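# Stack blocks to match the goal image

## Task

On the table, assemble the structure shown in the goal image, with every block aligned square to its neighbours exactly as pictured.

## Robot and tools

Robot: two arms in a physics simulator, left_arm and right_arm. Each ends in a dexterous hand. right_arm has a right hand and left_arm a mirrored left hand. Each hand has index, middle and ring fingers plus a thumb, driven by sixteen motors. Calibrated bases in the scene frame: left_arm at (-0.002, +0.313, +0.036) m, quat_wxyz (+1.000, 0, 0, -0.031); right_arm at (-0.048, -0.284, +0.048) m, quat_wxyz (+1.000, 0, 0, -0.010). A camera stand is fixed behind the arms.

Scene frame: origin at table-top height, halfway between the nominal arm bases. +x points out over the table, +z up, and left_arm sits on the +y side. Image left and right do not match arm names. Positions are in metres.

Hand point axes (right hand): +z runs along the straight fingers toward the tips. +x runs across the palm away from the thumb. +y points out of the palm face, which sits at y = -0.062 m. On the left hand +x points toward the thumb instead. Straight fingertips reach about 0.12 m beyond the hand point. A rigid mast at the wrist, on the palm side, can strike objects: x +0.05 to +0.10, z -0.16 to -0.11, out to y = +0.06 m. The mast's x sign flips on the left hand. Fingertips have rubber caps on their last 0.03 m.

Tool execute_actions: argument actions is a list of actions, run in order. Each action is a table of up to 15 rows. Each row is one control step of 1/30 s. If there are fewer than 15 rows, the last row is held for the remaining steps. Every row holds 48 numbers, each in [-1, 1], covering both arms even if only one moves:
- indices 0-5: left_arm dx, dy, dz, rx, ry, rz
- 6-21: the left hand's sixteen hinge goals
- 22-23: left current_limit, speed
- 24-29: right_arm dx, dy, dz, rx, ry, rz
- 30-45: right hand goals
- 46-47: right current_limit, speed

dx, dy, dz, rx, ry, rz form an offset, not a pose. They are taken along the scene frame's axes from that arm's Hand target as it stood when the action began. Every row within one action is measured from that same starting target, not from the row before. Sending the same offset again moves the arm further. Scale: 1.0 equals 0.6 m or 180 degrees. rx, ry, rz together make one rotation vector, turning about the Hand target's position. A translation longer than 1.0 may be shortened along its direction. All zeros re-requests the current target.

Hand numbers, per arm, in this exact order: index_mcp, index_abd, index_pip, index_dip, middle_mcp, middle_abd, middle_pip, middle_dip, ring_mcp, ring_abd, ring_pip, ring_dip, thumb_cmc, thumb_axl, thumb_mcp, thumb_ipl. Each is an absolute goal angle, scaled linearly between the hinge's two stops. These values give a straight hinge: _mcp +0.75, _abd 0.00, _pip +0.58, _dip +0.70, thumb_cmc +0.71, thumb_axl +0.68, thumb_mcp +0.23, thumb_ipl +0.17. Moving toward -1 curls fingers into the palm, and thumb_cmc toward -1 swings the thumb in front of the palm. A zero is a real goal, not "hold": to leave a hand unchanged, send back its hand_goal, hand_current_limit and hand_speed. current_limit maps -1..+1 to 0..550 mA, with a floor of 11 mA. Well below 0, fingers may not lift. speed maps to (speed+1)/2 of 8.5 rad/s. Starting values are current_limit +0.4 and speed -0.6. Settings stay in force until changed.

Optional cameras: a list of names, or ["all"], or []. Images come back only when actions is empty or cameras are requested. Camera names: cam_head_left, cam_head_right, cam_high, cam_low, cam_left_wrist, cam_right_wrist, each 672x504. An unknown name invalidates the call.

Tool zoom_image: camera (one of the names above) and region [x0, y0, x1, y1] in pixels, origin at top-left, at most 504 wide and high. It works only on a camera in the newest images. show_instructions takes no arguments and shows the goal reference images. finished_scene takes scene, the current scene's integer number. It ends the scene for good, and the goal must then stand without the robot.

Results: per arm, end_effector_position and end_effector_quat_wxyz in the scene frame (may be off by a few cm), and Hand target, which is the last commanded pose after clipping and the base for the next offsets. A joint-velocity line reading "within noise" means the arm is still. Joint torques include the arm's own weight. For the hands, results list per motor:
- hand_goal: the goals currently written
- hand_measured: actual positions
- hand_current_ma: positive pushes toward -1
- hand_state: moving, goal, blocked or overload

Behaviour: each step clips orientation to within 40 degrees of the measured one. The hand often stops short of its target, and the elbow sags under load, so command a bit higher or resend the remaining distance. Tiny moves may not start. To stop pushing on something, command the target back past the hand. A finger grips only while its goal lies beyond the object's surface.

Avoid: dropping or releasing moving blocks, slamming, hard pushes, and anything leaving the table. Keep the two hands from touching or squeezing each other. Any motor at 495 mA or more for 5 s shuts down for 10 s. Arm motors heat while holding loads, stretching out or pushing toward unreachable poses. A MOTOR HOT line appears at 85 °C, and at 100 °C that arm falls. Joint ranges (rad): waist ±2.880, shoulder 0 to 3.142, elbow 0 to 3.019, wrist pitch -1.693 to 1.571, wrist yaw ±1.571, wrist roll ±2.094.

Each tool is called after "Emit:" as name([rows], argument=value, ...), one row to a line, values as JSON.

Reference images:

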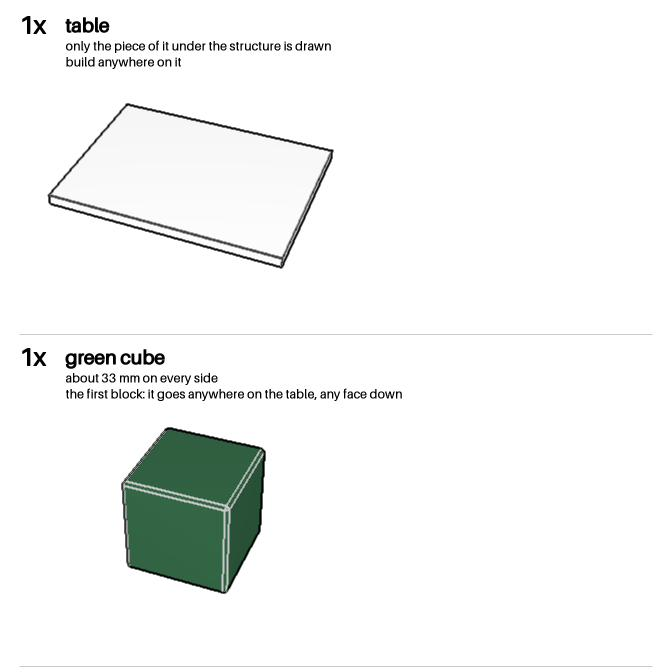

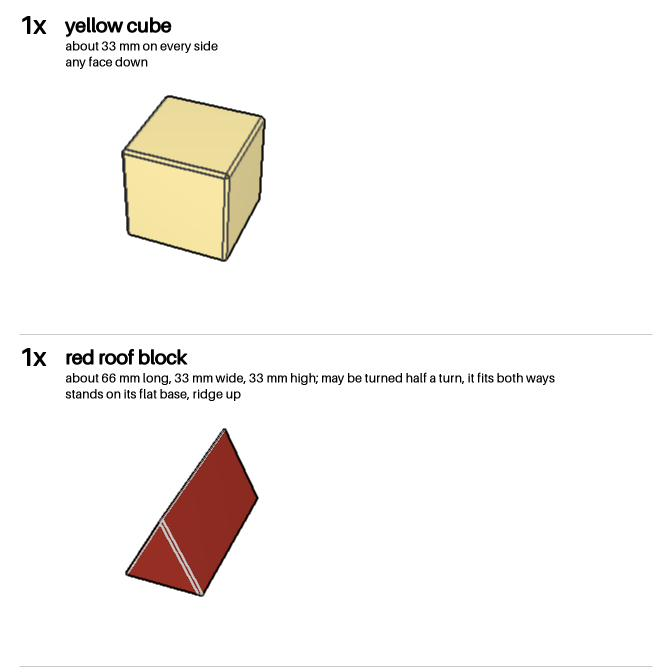

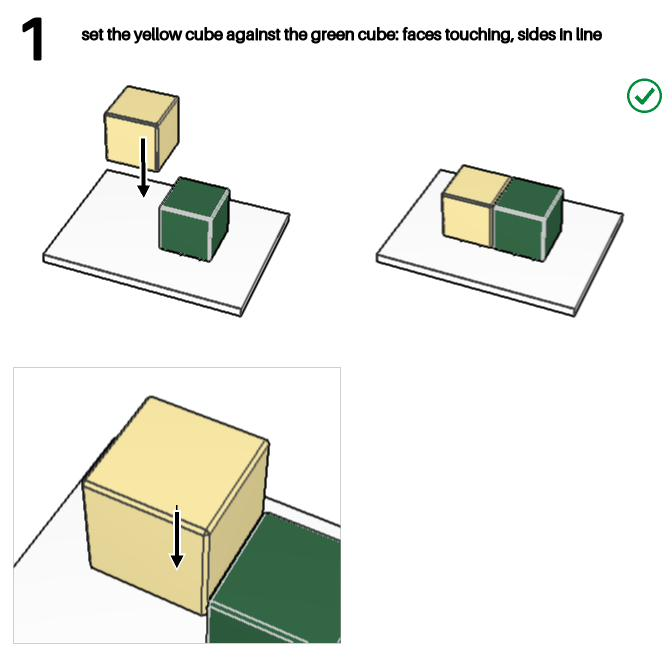

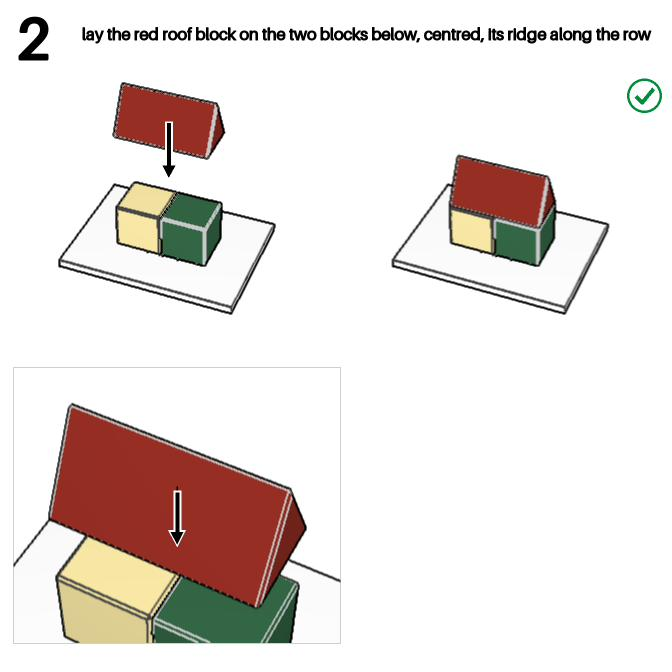

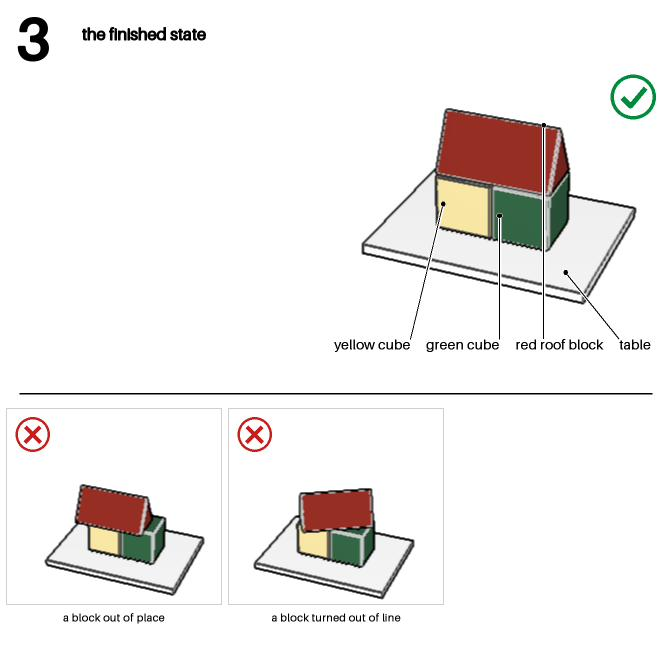

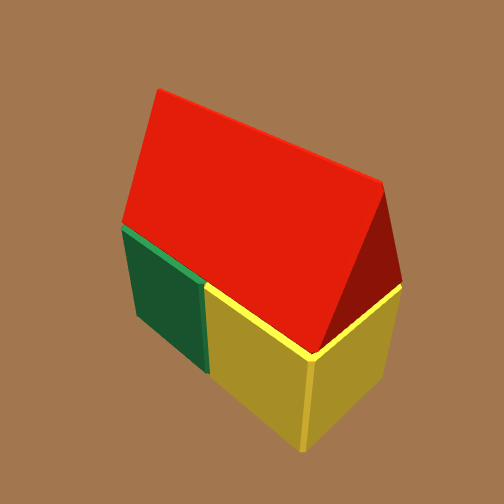

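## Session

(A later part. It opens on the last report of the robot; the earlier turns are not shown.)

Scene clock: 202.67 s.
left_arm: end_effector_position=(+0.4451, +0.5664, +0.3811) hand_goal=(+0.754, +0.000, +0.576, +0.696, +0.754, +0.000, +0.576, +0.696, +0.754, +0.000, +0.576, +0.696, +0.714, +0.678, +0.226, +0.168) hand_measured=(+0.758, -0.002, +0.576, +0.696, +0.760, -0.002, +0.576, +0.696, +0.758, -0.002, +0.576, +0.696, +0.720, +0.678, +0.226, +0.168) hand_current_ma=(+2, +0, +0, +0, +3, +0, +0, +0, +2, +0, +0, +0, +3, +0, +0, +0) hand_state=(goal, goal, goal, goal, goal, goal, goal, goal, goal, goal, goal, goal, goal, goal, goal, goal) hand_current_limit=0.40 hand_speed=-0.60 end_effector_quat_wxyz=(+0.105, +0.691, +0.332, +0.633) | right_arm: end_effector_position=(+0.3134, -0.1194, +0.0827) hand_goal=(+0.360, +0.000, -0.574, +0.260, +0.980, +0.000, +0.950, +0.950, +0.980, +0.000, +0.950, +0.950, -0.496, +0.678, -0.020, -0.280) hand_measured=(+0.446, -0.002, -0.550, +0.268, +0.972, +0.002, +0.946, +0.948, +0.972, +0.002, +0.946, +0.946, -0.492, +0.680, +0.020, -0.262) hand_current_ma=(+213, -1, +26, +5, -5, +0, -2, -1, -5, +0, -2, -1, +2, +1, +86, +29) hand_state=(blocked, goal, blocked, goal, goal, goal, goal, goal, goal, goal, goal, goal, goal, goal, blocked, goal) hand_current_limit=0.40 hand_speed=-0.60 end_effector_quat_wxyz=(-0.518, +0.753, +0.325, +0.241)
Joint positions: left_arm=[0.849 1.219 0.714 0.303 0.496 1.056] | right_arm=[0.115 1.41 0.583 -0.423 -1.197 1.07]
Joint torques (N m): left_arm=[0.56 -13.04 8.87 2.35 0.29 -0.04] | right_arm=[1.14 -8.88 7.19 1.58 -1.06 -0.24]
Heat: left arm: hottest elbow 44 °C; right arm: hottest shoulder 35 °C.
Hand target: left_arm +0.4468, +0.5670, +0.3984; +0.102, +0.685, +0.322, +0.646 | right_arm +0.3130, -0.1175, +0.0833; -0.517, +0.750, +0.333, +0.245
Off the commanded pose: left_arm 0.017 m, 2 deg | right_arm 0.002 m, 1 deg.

Emit:
execute_actions([
  [[0,0,0,0,0,0,0.754,0,0.576,0.696,0.754,0,0.576,0.696,0.754,0,0.576,0.696,0.714,0.678,0.226,0.168,0.4,-0.6,0.007,0,0.001,0,0,0,0.36,0,-0.575,0.26,0.98,0,0.95,0.95,0.98,0,0.95,0.95,-0.497,0.677,-0.02,-0.28,0.4,-0.6]],
], cameras=["cam_high","cam_low"])

Emit:
zoom_image(camera="cam_low", region=[340, 200, 390, 250])

Emit:
zoom_image(camera="cam_high", region=[285, 145, 335, 195])

Scene clock: 204.03 s.
left_arm: end_effector_position=(+0.4451, +0.5664, +0.3811) hand_goal=(+0.754, +0.000, +0.576, +0.696, +0.754, +0.000, +0.576, +0.696, +0.754, +0.000, +0.576, +0.696, +0.714, +0.678, +0.226, +0.168) hand_measured=(+0.758, -0.002, +0.576, +0.696, +0.760, -0.002, +0.576, +0.696, +0.758, -0.002, +0.576, +0.696, +0.720, +0.678, +0.226, +0.168) hand_current_ma=(+2, +0, +0, +0, +3, +0, +0, +0, +2, +0, +0, +0, +3, +0, +0, +0) hand_state=(goal, goal, goal, goal, goal, goal, goal, goal, goal, goal, goal, goal, goal, goal, goal, goal) hand_current_limit=0.40 hand_speed=-0.60 end_effector_quat_wxyz=(+0.105, +0.691, +0.332, +0.633) | right_arm: end_effector_position=(+0.3136, -0.1193, +0.0828) hand_goal=(+0.360, +0.000, -0.574, +0.260, +0.980, +0.000, +0.950, +0.950, +0.980, +0.000, +0.950, +0.950, -0.496, +0.678, -0.020, -0.280) hand_measured=(+0.446, -0.002, -0.550, +0.268, +0.972, +0.002, +0.946, +0.948, +0.972, +0.002, +0.946, +0.946, -0.492, +0.680, +0.020, -0.262) hand_current_ma=(+213, -1, +26, +5, -5, +0, -2, -1, -5, +0, -2, -1, +2, +1, +86, +29) hand_state=(blocked, goal, blocked, goal, goal, goal, goal, goal, goal, goal, goal, goal, goal, goal, blocked, goal) hand_current_limit=0.40 hand_speed=-0.60 end_effector_quat_wxyz=(-0.518, +0.753, +0.327, +0.242)
Joint positions: left_arm=[0.849 1.219 0.714 0.303 0.496 1.056] | right_arm=[0.115 1.41 0.583 -0.423 -1.197 1.067]
Joint torques (N m): left_arm=[0.62 -13.04 8.87 2.35 0.29 -0.03] | right_arm=[0.56 -8 8.36 1.17 -1.1 -0.25]
Heat: left arm: hottest elbow 44 °C; right arm: hottest elbow 35 °C.
Hand target: left_arm +0.4468, +0.5670, +0.3984; +0.102, +0.685, +0.322, +0.646 | right_arm +0.3172, -0.1175, +0.0839; -0.517, +0.750, +0.333, +0.245
Off the commanded pose: left_arm 0.017 m, 2 deg | right_arm 0.004 m, 1 deg.
Images, in order (width x height): cam_high 672x504, cam_low 672x504.

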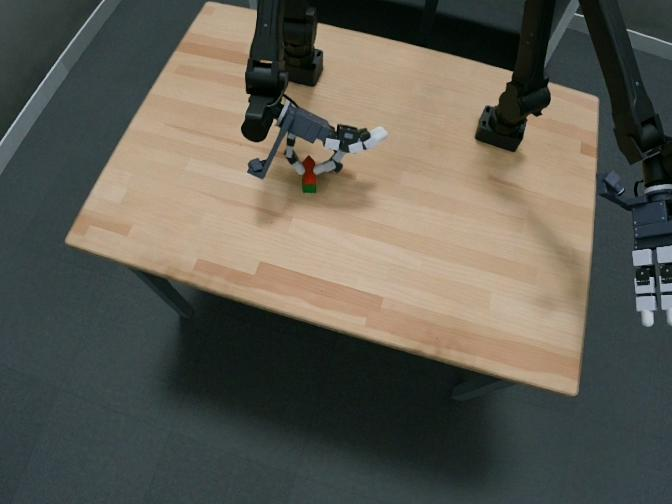

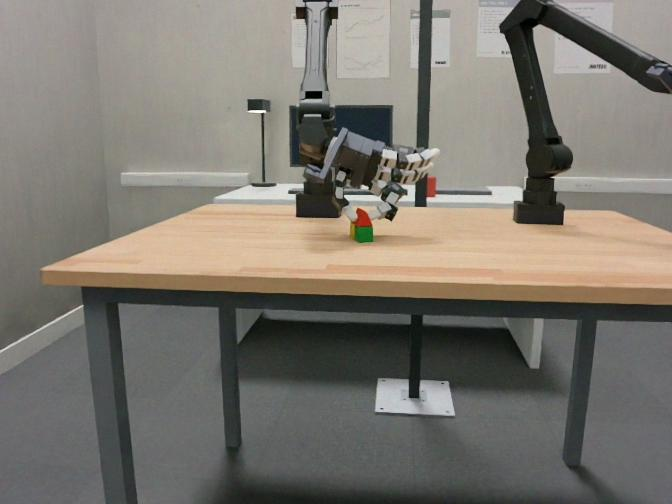

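Scaled by 10.080 from the camera's 672x504 image, which has a finer 960x720 frame.

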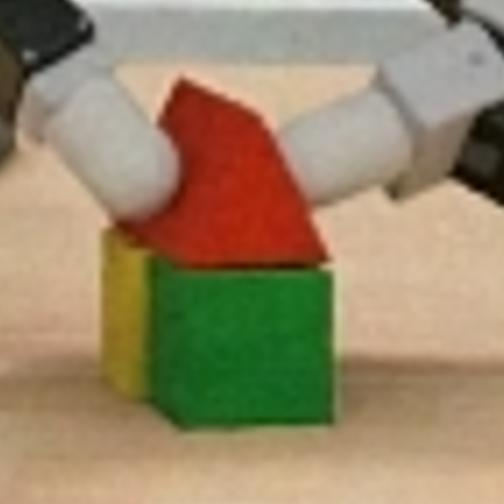

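Scaled by 10.080 from the camera's 672x504 image, which has a finer 960x720 frame.

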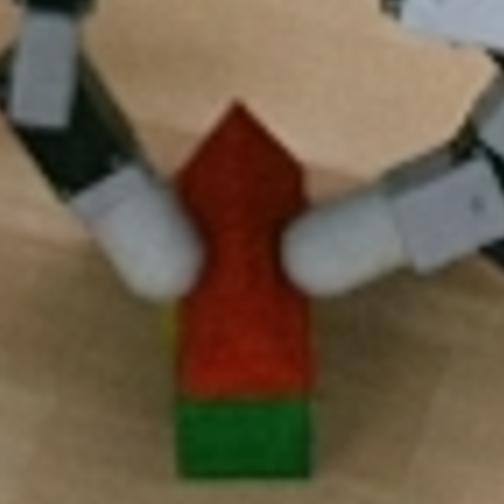

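Emit:
execute_actions([
  [[0,0,0,0,0,0,0.754,0,0.576,0.696,0.754,0,0.576,0.696,0.754,0,0.576,0.696,0.714,0.678,0.226,0.168,0.4,-0.6,0.007,0,0.002,0,0,0,0.36,0,-0.575,0.26,0.98,0,0.95,0.95,0.98,0,0.95,0.95,-0.497,0.677,-0.02,-0.28,0.4,-0.6]],
])

Scene clock: 206.00 s.
left_arm: end_effector_position=(+0.4451, +0.5664, +0.3811) hand_goal=(+0.754, +0.000, +0.576, +0.696, +0.754, +0.000, +0.576, +0.696, +0.754, +0.000, +0.576, +0.696, +0.714, +0.678, +0.226, +0.168) hand_measured=(+0.758, -0.002, +0.576, +0.696, +0.760, -0.002, +0.576, +0.696, +0.758, -0.002, +0.576, +0.696, +0.720, +0.678, +0.226, +0.168) hand_current_ma=(+2, +0, +0, +0, +3, +0, +0, +0, +2, +0, +0, +0, +3, +0, +0, +0) hand_state=(goal, goal, goal, goal, goal, goal, goal, goal, goal, goal, goal, goal, goal, goal, goal, goal) hand_current_limit=0.40 hand_speed=-0.60 end_effector_quat_wxyz=(+0.105, +0.691, +0.332, +0.633) | right_arm: end_effector_position=(+0.3138, -0.1193, +0.0829) hand_goal=(+0.360, +0.000, -0.574, +0.260, +0.980, +0.000, +0.950, +0.950, +0.980, +0.000, +0.950, +0.950, -0.496, +0.678, -0.020, -0.280) hand_measured=(+0.446, -0.002, -0.550, +0.268, +0.972, +0.002, +0.946, +0.948, +0.972, +0.002, +0.946, +0.946, -0.492, +0.680, +0.020, -0.262) hand_current_ma=(+213, -1, +26, +5, -5, +0, -2, -1, -5, +0, -2, -1, +2, +1, +86, +29) hand_state=(blocked, goal, blocked, goal, goal, goal, goal, goal, goal, goal, goal, goal, goal, goal, blocked, goal) hand_current_limit=0.40 hand_speed=-0.60 end_effector_quat_wxyz=(-0.517, +0.752, +0.328, +0.243)
Joint positions: left_arm=[0.849 1.219 0.714 0.303 0.496 1.056] | right_arm=[0.115 1.41 0.583 -0.423 -1.197 1.064]
Joint torques (N m): left_arm=[0.5 -13.04 8.88 2.35 0.29 -0.03] | right_arm=[0.26 -7.71 9.44 0.83 -1.08 -0.24]
Heat: left arm: hottest elbow 44 °C; right arm: hottest elbow 35 °C.
Hand target: left_arm +0.4468, +0.5670, +0.3984; +0.102, +0.685, +0.322, +0.646 | right_arm +0.3213, -0.1175, +0.0850; -0.517, +0.750, +0.333, +0.245
Off the commanded pose: left_arm 0.017 m, 2 deg | right_arm 0.008 m, 1 deg.

Emit:
execute_actions([
  [[0,0,0,0,0,0,0.754,0,0.576,0.696,0.754,0,0.576,0.696,0.754,0,0.576,0.696,0.714,0.678,0.226,0.168,0.4,-0.6,0.015,0,0.0,0,0,0,0.36,0,-0.575,0.26,0.98,0,0.95,0.95,0.98,0,0.95,0.95,-0.497,0.677,-0.02,-0.28,0.4,-0.6]],
])

Scene clock: 207.30 s.
left_arm: end_effector_position=(+0.4451, +0.5664, +0.3811) hand_goal=(+0.754, +0.000, +0.576, +0.696, +0.754, +0.000, +0.576, +0.696, +0.754, +0.000, +0.576, +0.696, +0.714, +0.678, +0.226, +0.168) hand_measured=(+0.758, -0.002, +0.576, +0.696, +0.760, -0.002, +0.576, +0.696, +0.758, -0.002, +0.576, +0.696, +0.720, +0.678, +0.226, +0.168) hand_current_ma=(+2, +0, +0, +0, +3, +0, +0, +0, +2, +0, +0, +0, +3, +0, +0, +0) hand_state=(goal, goal, goal, goal, goal, goal, goal, goal, goal, goal, goal, goal, goal, goal, goal, goal) hand_current_limit=0.40 hand_speed=-0.60 end_effector_quat_wxyz=(+0.105, +0.691, +0.332, +0.633) | right_arm: end_effector_position=(+0.3159, -0.1188, +0.0819) hand_goal=(+0.360, +0.000, -0.574, +0.260, +0.980, +0.000, +0.950, +0.950, +0.980, +0.000, +0.950, +0.950, -0.496, +0.678, -0.020, -0.280) hand_measured=(+0.446, -0.002, -0.550, +0.268, +0.972, +0.002, +0.946, +0.948, +0.972, +0.002, +0.946, +0.946, -0.492, +0.680, +0.020, -0.262) hand_current_ma=(+213, -1, +26, +5, -5, +0, -2, -1, -5, +0, -2, -1, +1, +1, +86, +29) hand_state=(blocked, goal, blocked, goal, goal, goal, goal, goal, goal, goal, goal, goal, goal, goal, blocked, goal) hand_current_limit=0.40 hand_speed=-0.60 end_effector_quat_wxyz=(-0.518, +0.752, +0.328, +0.242)
Joint positions: left_arm=[0.849 1.219 0.714 0.303 0.496 1.056] | right_arm=[0.115 1.421 0.591 -0.427 -1.199 1.057]
Joint torques (N m): left_arm=[0.56 -13.04 8.88 2.35 0.29 -0.03] | right_arm=[0.44 -6.77 10.92 0.81 -1.07 -0.2]
Heat: left arm: hottest elbow 44 °C; right arm: hottest elbow 35 °C.
Hand target: left_arm +0.4468, +0.5670, +0.3984; +0.102, +0.685, +0.322, +0.646 | right_arm +0.3303, -0.1175, +0.0849; -0.517, +0.750, +0.333, +0.245
Off the commanded pose: left_arm 0.017 m, 2 deg | right_arm 0.015 m, 1 deg.

Emit:
execute_actions([
  [[0,0,0,0,0,0,0.754,0,0.576,0.696,0.754,0,0.576,0.696,0.754,0,0.576,0.696,0.714,0.678,0.226,0.168,0.4,-0.6,0.0,0,-0.004,0,0,0,0.36,0,-0.575,0.26,0.98,0,0.95,0.95,0.98,0,0.95,0.95,-0.497,0.677,-0.02,-0.28,0.4,-0.6]],
], cameras=["cam_high","cam_low"])

Emit:
zoom_image(camera="cam_low", region=[340, 200, 390, 250])

Emit:
zoom_image(camera="cam_high", region=[285, 145, 335, 195])

Scene clock: 208.90 s.
left_arm: end_effector_position=(+0.4451, +0.5664, +0.3811) hand_goal=(+0.754, +0.000, +0.576, +0.696, +0.754, +0.000, +0.576, +0.696, +0.754, +0.000, +0.576, +0.696, +0.714, +0.678, +0.226, +0.168) hand_measured=(+0.758, -0.002, +0.576, +0.696, +0.760, -0.002, +0.576, +0.696, +0.758, -0.002, +0.576, +0.696, +0.720, +0.678, +0.226, +0.168) hand_current_ma=(+2, +0, +0, +0, +3, +0, +0, +0, +2, +0, +0, +0, +3, +0, +0, +0) hand_state=(goal, goal, goal, goal, goal, goal, goal, goal, goal, goal, goal, goal, goal, goal, goal, goal) hand_current_limit=0.40 hand_speed=-0.60 end_effector_quat_wxyz=(+0.105, +0.691, +0.332, +0.633) | right_arm: end_effector_position=(+0.3158, -0.1185, +0.0816) hand_goal=(+0.360, +0.000, -0.574, +0.260, +0.980, +0.000, +0.950, +0.950, +0.980, +0.000, +0.950, +0.950, -0.496, +0.678, -0.020, -0.280) hand_measured=(+0.446, -0.002, -0.550, +0.268, +0.972, +0.002, +0.946, +0.948, +0.972, +0.002, +0.946, +0.946, -0.492, +0.680, +0.020, -0.262) hand_current_ma=(+213, -1, +26, +5, -5, +0, -2, -1, -5, +0, -2, -1, +1, +1, +86, +29) hand_state=(blocked, goal, blocked, goal, goal, goal, goal, goal, goal, goal, goal, goal, goal, goal, blocked, goal) hand_current_limit=0.40 hand_speed=-0.60 end_effector_quat_wxyz=(-0.519, +0.751, +0.329, +0.242)
Joint positions: left_arm=[0.849 1.219 0.714 0.303 0.496 1.056] | right_arm=[0.115 1.423 0.591 -0.427 -1.2 1.054]
Joint torques (N m): left_arm=[0.56 -13.04 8.9 2.35 0.29 -0.04] | right_arm=[0.5 -5.95 10.86 1.14 -1.01 -0.23]
Heat: left arm: hottest elbow 44 °C; right arm: hottest elbow 35 °C.
Hand target: left_arm +0.4468, +0.5670, +0.3984; +0.102, +0.685, +0.322, +0.646 | right_arm +0.3303, -0.1175, +0.0825; -0.517, +0.750, +0.333, +0.245
Off the commanded pose: left_arm 0.017 m, 2 deg | right_arm 0.014 m, 1 deg.
Images, in order (width x height): cam_high 672x504, cam_low 672x504.

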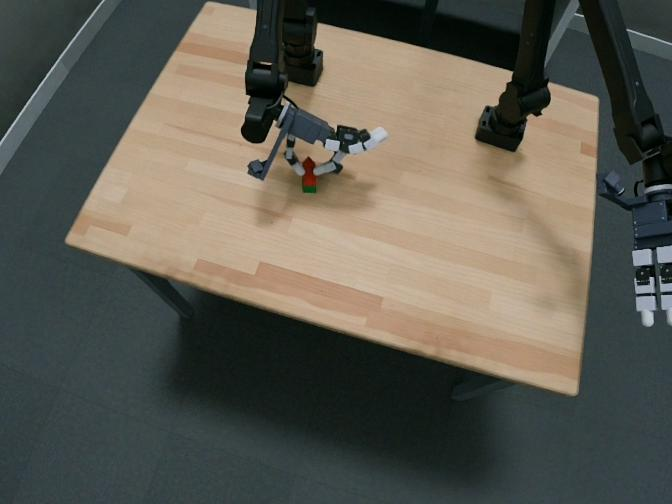

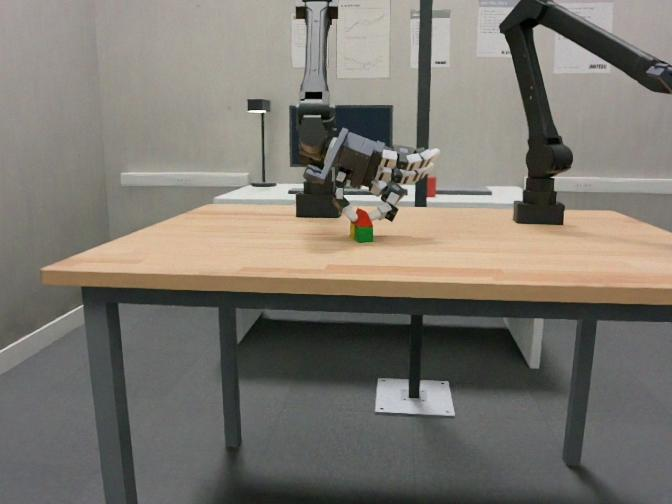

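Scaled by 10.080 from the camera's 672x504 image, which has a finer 960x720 frame.

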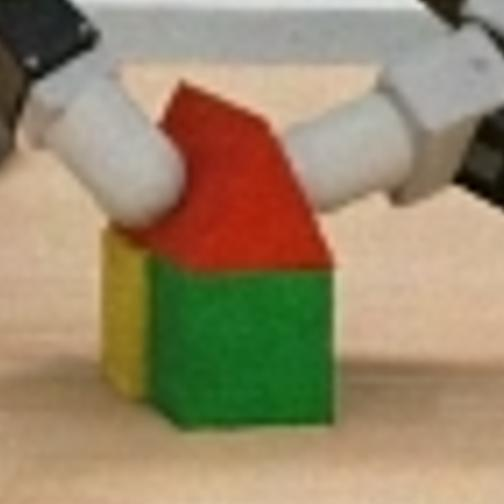

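Scaled by 10.080 from the camera's 672x504 image, which has a finer 960x720 frame.

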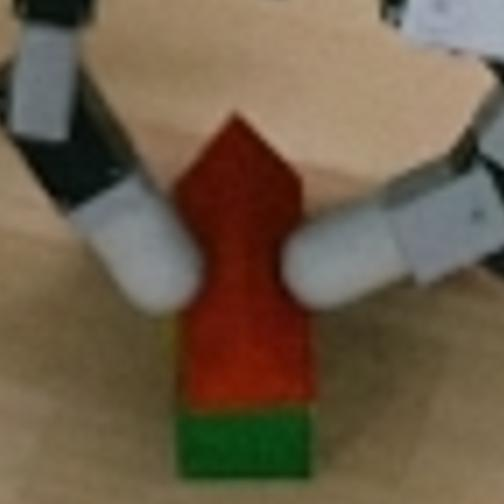

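Emit:
execute_actions([
  [[0,0,0,0,0,0,0.754,0,0.576,0.696,0.754,0,0.576,0.696,0.754,0,0.576,0.696,0.714,0.678,0.226,0.168,0.4,-0.6,0,0,0,0,0,0,0.42,0,-0.56,0.26,0.98,0,0.95,0.95,0.98,0,0.95,0.95,-0.497,0.677,0.005,-0.27,0.4,-0.6]],
  [[0,0,0,0,0,0,0.754,0,0.576,0.696,0.754,0,0.576,0.696,0.754,0,0.576,0.696,0.714,0.678,0.226,0.168,0.4,-0.6,0,0,0,0,0,0,0.46,0,-0.56,0.26,0.98,0,0.95,0.95,0.98,0,0.95,0.95,-0.497,0.677,0.03,-0.258,0.4,-0.6]],
], cameras=["cam_high","cam_low"])

Emit:
zoom_image(camera="cam_low", region=[340, 200, 390, 250])

Emit:
zoom_image(camera="cam_high", region=[285, 145, 335, 195])

Scene clock: 211.27 s.
left_arm: end_effector_position=(+0.4451, +0.5664, +0.3811) hand_goal=(+0.754, +0.000, +0.576, +0.696, +0.754, +0.000, +0.576, +0.696, +0.754, +0.000, +0.576, +0.696, +0.714, +0.678, +0.226, +0.168) hand_measured=(+0.758, -0.002, +0.576, +0.696, +0.760, -0.002, +0.576, +0.696, +0.758, -0.002, +0.576, +0.696, +0.720, +0.678, +0.226, +0.168) hand_current_ma=(+2, +0, +0, +0, +3, +0, +0, +0, +2, +0, +0, +0, +3, +0, +0, +0) hand_state=(goal, goal, goal, goal, goal, goal, goal, goal, goal, goal, goal, goal, goal, goal, goal, goal) hand_current_limit=0.40 hand_speed=-0.60 end_effector_quat_wxyz=(+0.105, +0.691, +0.332, +0.633) | right_arm: end_effector_position=(+0.3155, -0.1184, +0.0804) hand_goal=(+0.460, +0.000, -0.560, +0.260, +0.980, +0.000, +0.950, +0.950, +0.980, +0.000, +0.950, +0.950, -0.496, +0.678, +0.030, -0.258) hand_measured=(+0.456, -0.002, -0.556, +0.262, +0.972, +0.002, +0.946, +0.948, +0.972, +0.002, +0.946, +0.946, -0.494, +0.678, +0.032, -0.258) hand_current_ma=(-2, +0, +2, +1, -5, +0, -2, -1, -5, +0, -2, -1, +1, +0, +0, +0) hand_state=(goal, goal, goal, goal, goal, goal, goal, goal, goal, goal, goal, goal, goal, goal, goal, goal) hand_current_limit=0.40 hand_speed=-0.60 end_effector_quat_wxyz=(-0.519, +0.751, +0.329, +0.241)
Joint positions: left_arm=[0.849 1.219 0.714 0.303 0.496 1.056] | right_arm=[0.115 1.426 0.591 -0.427 -1.201 1.053]
Joint torques (N m): left_arm=[0.56 -13.04 8.88 2.35 0.28 -0.03] | right_arm=[0.03 -6.53 10.65 1.05 -0.97 -0.22]
Heat: left arm: hottest elbow 44 °C; right arm: hottest elbow 35 °C.
Hand target: left_arm +0.4468, +0.5670, +0.3984; +0.102, +0.685, +0.322, +0.646 | right_arm +0.3303, -0.1175, +0.0826; -0.517, +0.750, +0.333, +0.245
Off the commanded pose: left_arm 0.017 m, 2 deg | right_arm 0.015 m, 1 deg.
Images, in order (width x height): cam_high 672x504, cam_low 672x504.

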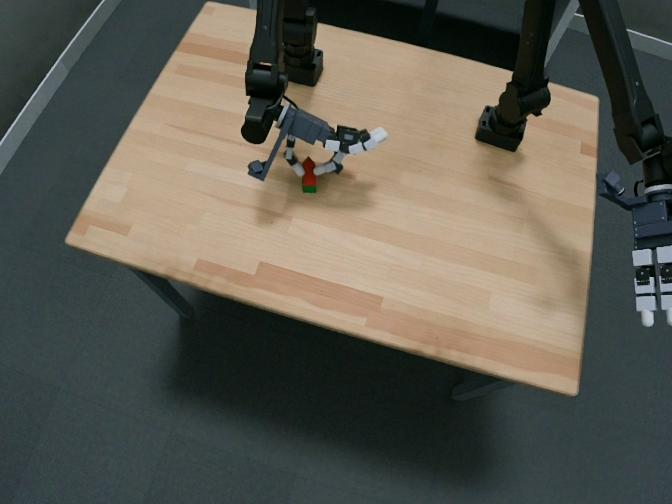

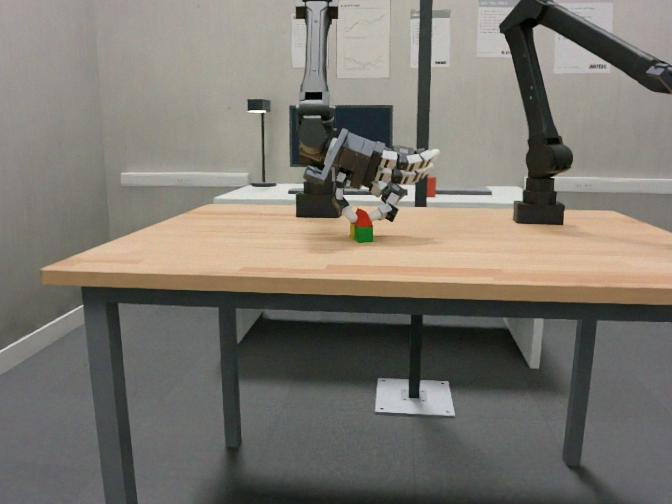

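Scaled by 10.080 from the camera's 672x504 image, which has a finer 960x720 frame.

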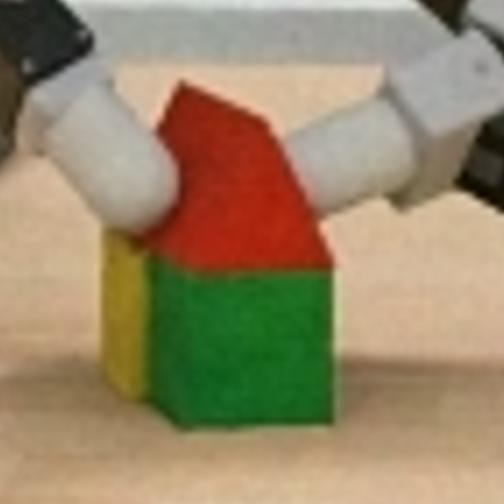

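Scaled by 10.080 from the camera's 672x504 image, which has a finer 960x720 frame.

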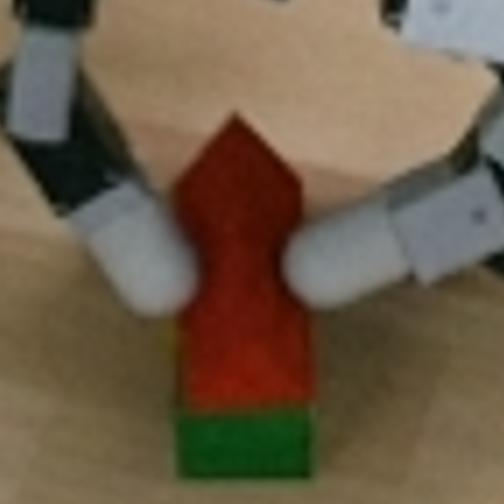

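Emit:
execute_actions([
  [[0,0,0,0,0,0,0.754,0,0.576,0.696,0.754,0,0.576,0.696,0.754,0,0.576,0.696,0.714,0.678,0.226,0.168,0.4,-0.6,0,0,0,0,0,0,0.50,0,-0.57,0.26,0.98,0,0.95,0.95,0.98,0,0.95,0.95,-0.497,0.677,0.06,-0.245,0.4,-0.6]],
  [[0,0,0,0,0,0,0.754,0,0.576,0.696,0.754,0,0.576,0.696,0.754,0,0.576,0.696,0.714,0.678,0.226,0.168,0.4,-0.6,0,0,0,0,0,0,0.60,0,-0.60,0.26,0.98,0,0.95,0.95,0.98,0,0.95,0.95,-0.497,0.677,0.10,-0.22,0.4,-0.6]],
], cameras=["cam_high","cam_low"])

Emit:
zoom_image(camera="cam_low", region=[340, 200, 390, 250])

Emit:
zoom_image(camera="cam_high", region=[285, 145, 335, 195])

Scene clock: 213.27 s.
left_arm: end_effector_position=(+0.4451, +0.5664, +0.3811) hand_goal=(+0.754, +0.000, +0.576, +0.696, +0.754, +0.000, +0.576, +0.696, +0.754, +0.000, +0.576, +0.696, +0.714, +0.678, +0.226, +0.168) hand_measured=(+0.758, -0.002, +0.576, +0.696, +0.760, -0.002, +0.576, +0.696, +0.758, -0.002, +0.576, +0.696, +0.720, +0.678, +0.226, +0.168) hand_current_ma=(+2, +0, +0, +0, +3, +0, +0, +0, +2, +0, +0, +0, +3, +0, +0, +0) hand_state=(goal, goal, goal, goal, goal, goal, goal, goal, goal, goal, goal, goal, goal, goal, goal, goal) hand_current_limit=0.40 hand_speed=-0.60 end_effector_quat_wxyz=(+0.105, +0.691, +0.332, +0.633) | right_arm: end_effector_position=(+0.3153, -0.1185, +0.0799) hand_goal=(+0.600, +0.000, -0.600, +0.260, +0.980, +0.000, +0.950, +0.950, +0.980, +0.000, +0.950, +0.950, -0.496, +0.678, +0.100, -0.220) hand_measured=(+0.588, -0.002, -0.596, +0.262, +0.972, +0.002, +0.946, +0.948, +0.972, +0.002, +0.946, +0.946, -0.494, +0.678, +0.096, -0.222) hand_current_ma=(-9, +0, +2, +1, -5, +0, -2, -1, -5, +0, -2, -1, +1, +0, -2, -1) hand_state=(goal, goal, goal, goal, goal, goal, goal, goal, goal, goal, goal, goal, goal, goal, goal, goal) hand_current_limit=0.40 hand_speed=-0.60 end_effector_quat_wxyz=(-0.520, +0.751, +0.328, +0.240)
Joint positions: left_arm=[0.849 1.219 0.714 0.303 0.496 1.056] | right_arm=[0.115 1.428 0.591 -0.427 -1.201 1.053]
Joint torques (N m): left_arm=[0.5 -13.1 8.85 2.36 0.29 -0.04] | right_arm=[0.44 -6.95 10.69 1.01 -0.99 -0.19]
Heat: left arm: hottest elbow 44 °C; right arm: hottest elbow 35 °C.
Hand target: left_arm +0.4468, +0.5670, +0.3984; +0.102, +0.685, +0.322, +0.646 | right_arm +0.3303, -0.1175, +0.0826; -0.517, +0.750, +0.333, +0.245
Off the commanded pose: left_arm 0.017 m, 2 deg | right_arm 0.015 m, 1 deg.
Images, in order (width x height): cam_high 672x504, cam_low 672x504.

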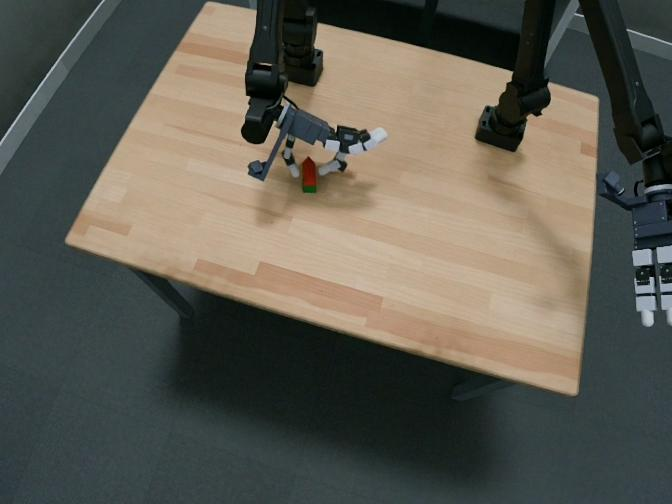

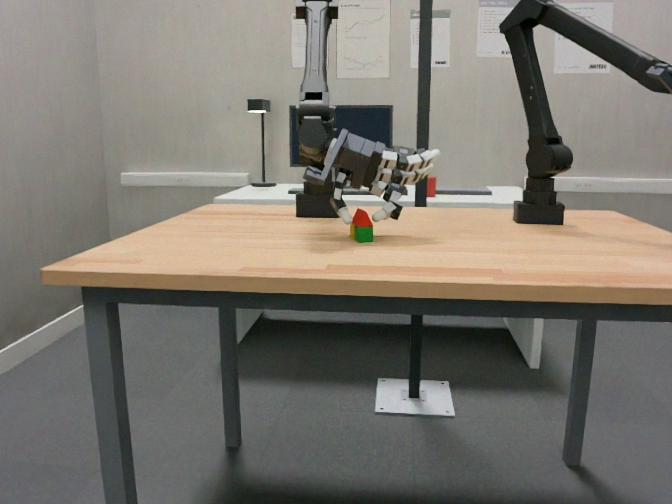

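Scaled by 10.080 from the camera's 672x504 image, which has a finer 960x720 frame.

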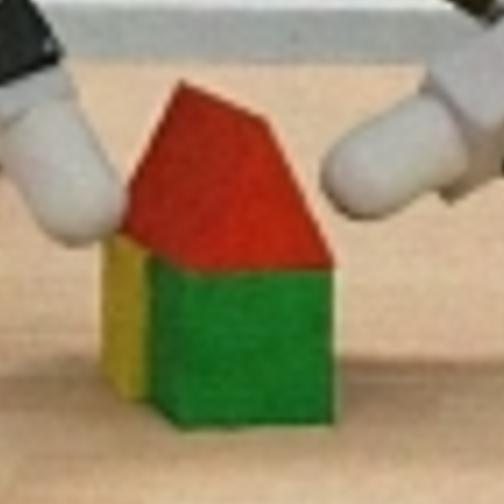

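Scaled by 10.080 from the camera's 672x504 image, which has a finer 960x720 frame.

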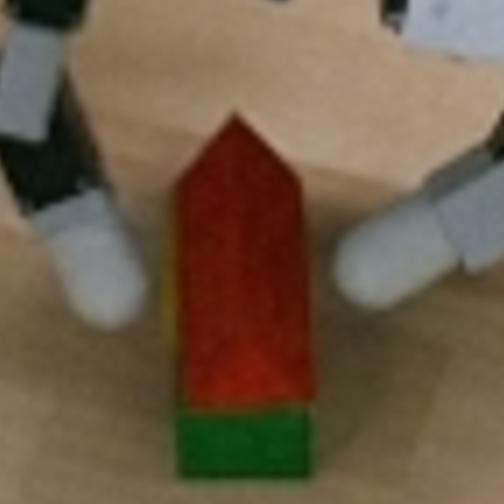

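Emit:
execute_actions([
  [[0,0,0,0,0,0,0.754,0,0.576,0.696,0.754,0,0.576,0.696,0.754,0,0.576,0.696,0.714,0.678,0.226,0.168,0.4,-0.6,0,0,0,0,0,0,0.80,0,-0.69,0.26,0.98,0,0.95,0.95,0.98,0,0.95,0.95,-0.497,0.677,0.17,-0.18,0.4,-0.6]],
  [[0,0,0,0,0,0,0.754,0,0.576,0.696,0.754,0,0.576,0.696,0.754,0,0.576,0.696,0.714,0.678,0.226,0.168,0.4,-0.6,-0.012,0,0.03,0,0,0,0.80,0,-0.69,0.26,0.98,0,0.95,0.95,0.98,0,0.95,0.95,-0.497,0.677,0.17,-0.18,0.4,-0.6]],
  [[0,0,0,0,0,0,0.754,0,0.576,0.696,0.754,0,0.576,0.696,0.754,0,0.576,0.696,0.714,0.678,0.226,0.168,0.4,-0.6,0,0,0.05,0,0,0,0.80,0,-0.69,0.26,0.98,0,0.95,0.95,0.98,0,0.95,0.95,-0.497,0.677,0.17,-0.18,0.4,-0.6]],
  [[0,0,0,0,0,0,0.754,0,0.576,0.696,0.754,0,0.576,0.696,0.754,0,0.576,0.696,0.714,0.678,0.226,0.168,0.4,-0.6,0,0,0.05,0,0,0,0.80,0,-0.69,0.26,0.98,0,0.95,0.95,0.98,0,0.95,0.95,-0.497,0.677,0.17,-0.18,0.4,-0.6]],
  [[0,0,0,0,0,0,0.754,0,0.576,0.696,0.754,0,0.576,0.696,0.754,0,0.576,0.696,0.714,0.678,0.226,0.168,0.4,-0.6,0,0,0.05,0,0,0,0.80,0,-0.69,0.26,0.98,0,0.95,0.95,0.98,0,0.95,0.95,-0.497,0.677,0.17,-0.18,0.4,-0.6]],
], cameras=["cam_high","cam_low"])

Emit:
zoom_image(camera="cam_low", region=[340, 200, 390, 250])

Emit:
zoom_image(camera="cam_high", region=[285, 145, 335, 195])

Scene clock: 217.57 s.
left_arm: end_effector_position=(+0.4451, +0.5664, +0.3811) hand_goal=(+0.754, +0.000, +0.576, +0.696, +0.754, +0.000, +0.576, +0.696, +0.754, +0.000, +0.576, +0.696, +0.714, +0.678, +0.226, +0.168) hand_measured=(+0.758, -0.002, +0.576, +0.696, +0.760, -0.002, +0.576, +0.696, +0.758, -0.002, +0.576, +0.696, +0.720, +0.678, +0.226, +0.168) hand_current_ma=(+2, +0, +0, +0, +3, +0, +0, +0, +2, +0, +0, +0, +3, +0, +0, +0) hand_state=(goal, goal, goal, goal, goal, goal, goal, goal, goal, goal, goal, goal, goal, goal, goal, goal) hand_current_limit=0.40 hand_speed=-0.60 end_effector_quat_wxyz=(+0.105, +0.691, +0.332, +0.633) | right_arm: end_effector_position=(+0.3089, -0.1194, +0.1730) hand_goal=(+0.800, +0.000, -0.690, +0.260, +0.980, +0.000, +0.950, +0.950, +0.980, +0.000, +0.950, +0.950, -0.496, +0.678, +0.170, -0.180) hand_measured=(+0.786, -0.002, -0.686, +0.262, +0.972, +0.002, +0.946, +0.948, +0.972, +0.002, +0.946, +0.946, -0.492, +0.678, +0.166, -0.182) hand_current_ma=(-11, +0, +2, +1, -5, +0, -2, -1, -5, +0, -2, -1, +1, +0, -2, -1) hand_state=(goal, goal, goal, goal, goal, goal, goal, goal, goal, goal, goal, goal, goal, goal, goal, goal) hand_current_limit=0.40 hand_speed=-0.60 end_effector_quat_wxyz=(-0.522, +0.756, +0.320, +0.231)
Joint positions: left_arm=[0.849 1.219 0.714 0.303 0.496 1.056] | right_arm=[0.115 1.213 0.715 -0.784 -1.199 1.062]
Joint torques (N m): left_arm=[0.56 -12.98 8.85 2.36 0.28 -0.04] | right_arm=[0.38 -7.47 13.42 0.69 -1.02 -0.21]
Heat: left arm: hottest elbow 44 °C; right arm: hottest elbow 36 °C.
Hand target: left_arm +0.4468, +0.5670, +0.3984; +0.102, +0.685, +0.322, +0.646 | right_arm +0.3231, -0.1175, +0.1905; -0.517, +0.750, +0.333, +0.245
Off the commanded pose: left_arm 0.017 m, 2 deg | right_arm 0.023 m, 2 deg.
Images, in order (width x height): cam_high 672x504, cam_low 672x504.

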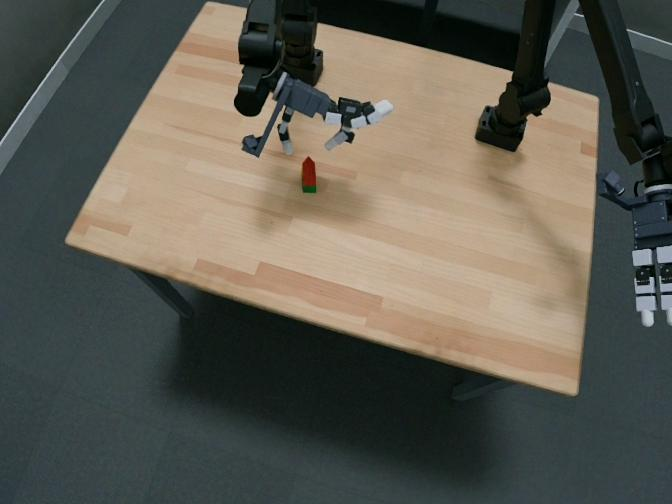

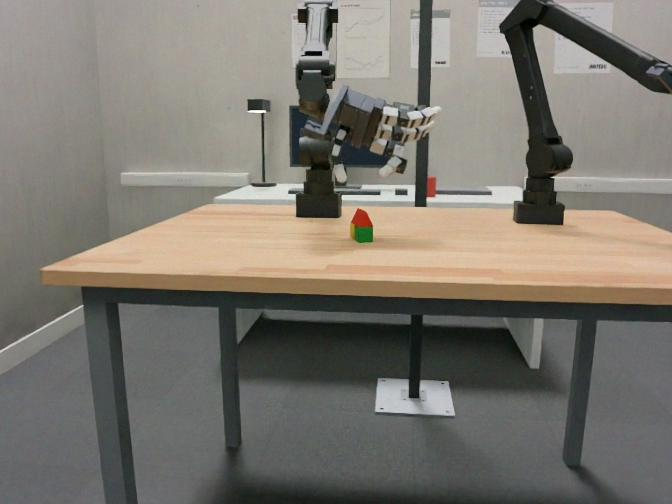

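Scaled by 10.080 from the camera's 672x504 image, which has a finer 960x720 frame.

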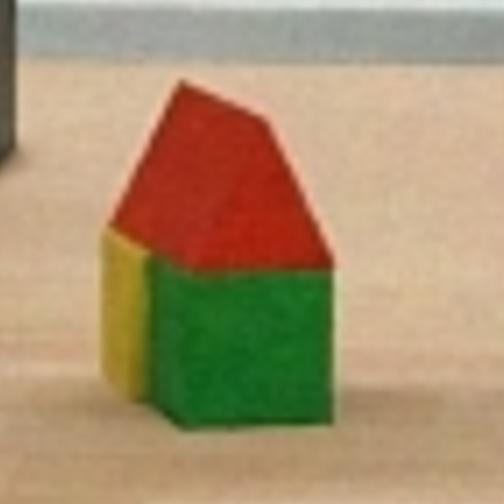

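Scaled by 10.080 from the camera's 672x504 image, which has a finer 960x720 frame.

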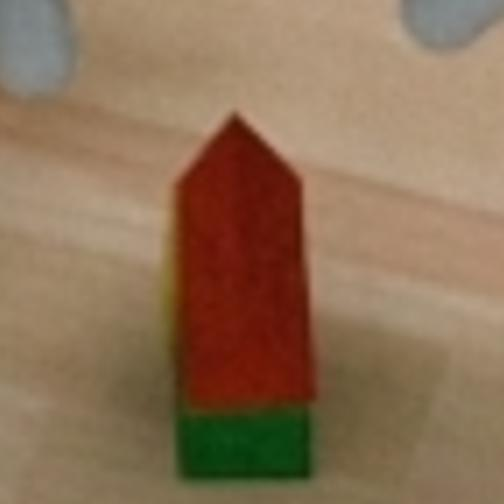

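Emit:
finished_scene(scene=2)

The scene is finished: the task was done.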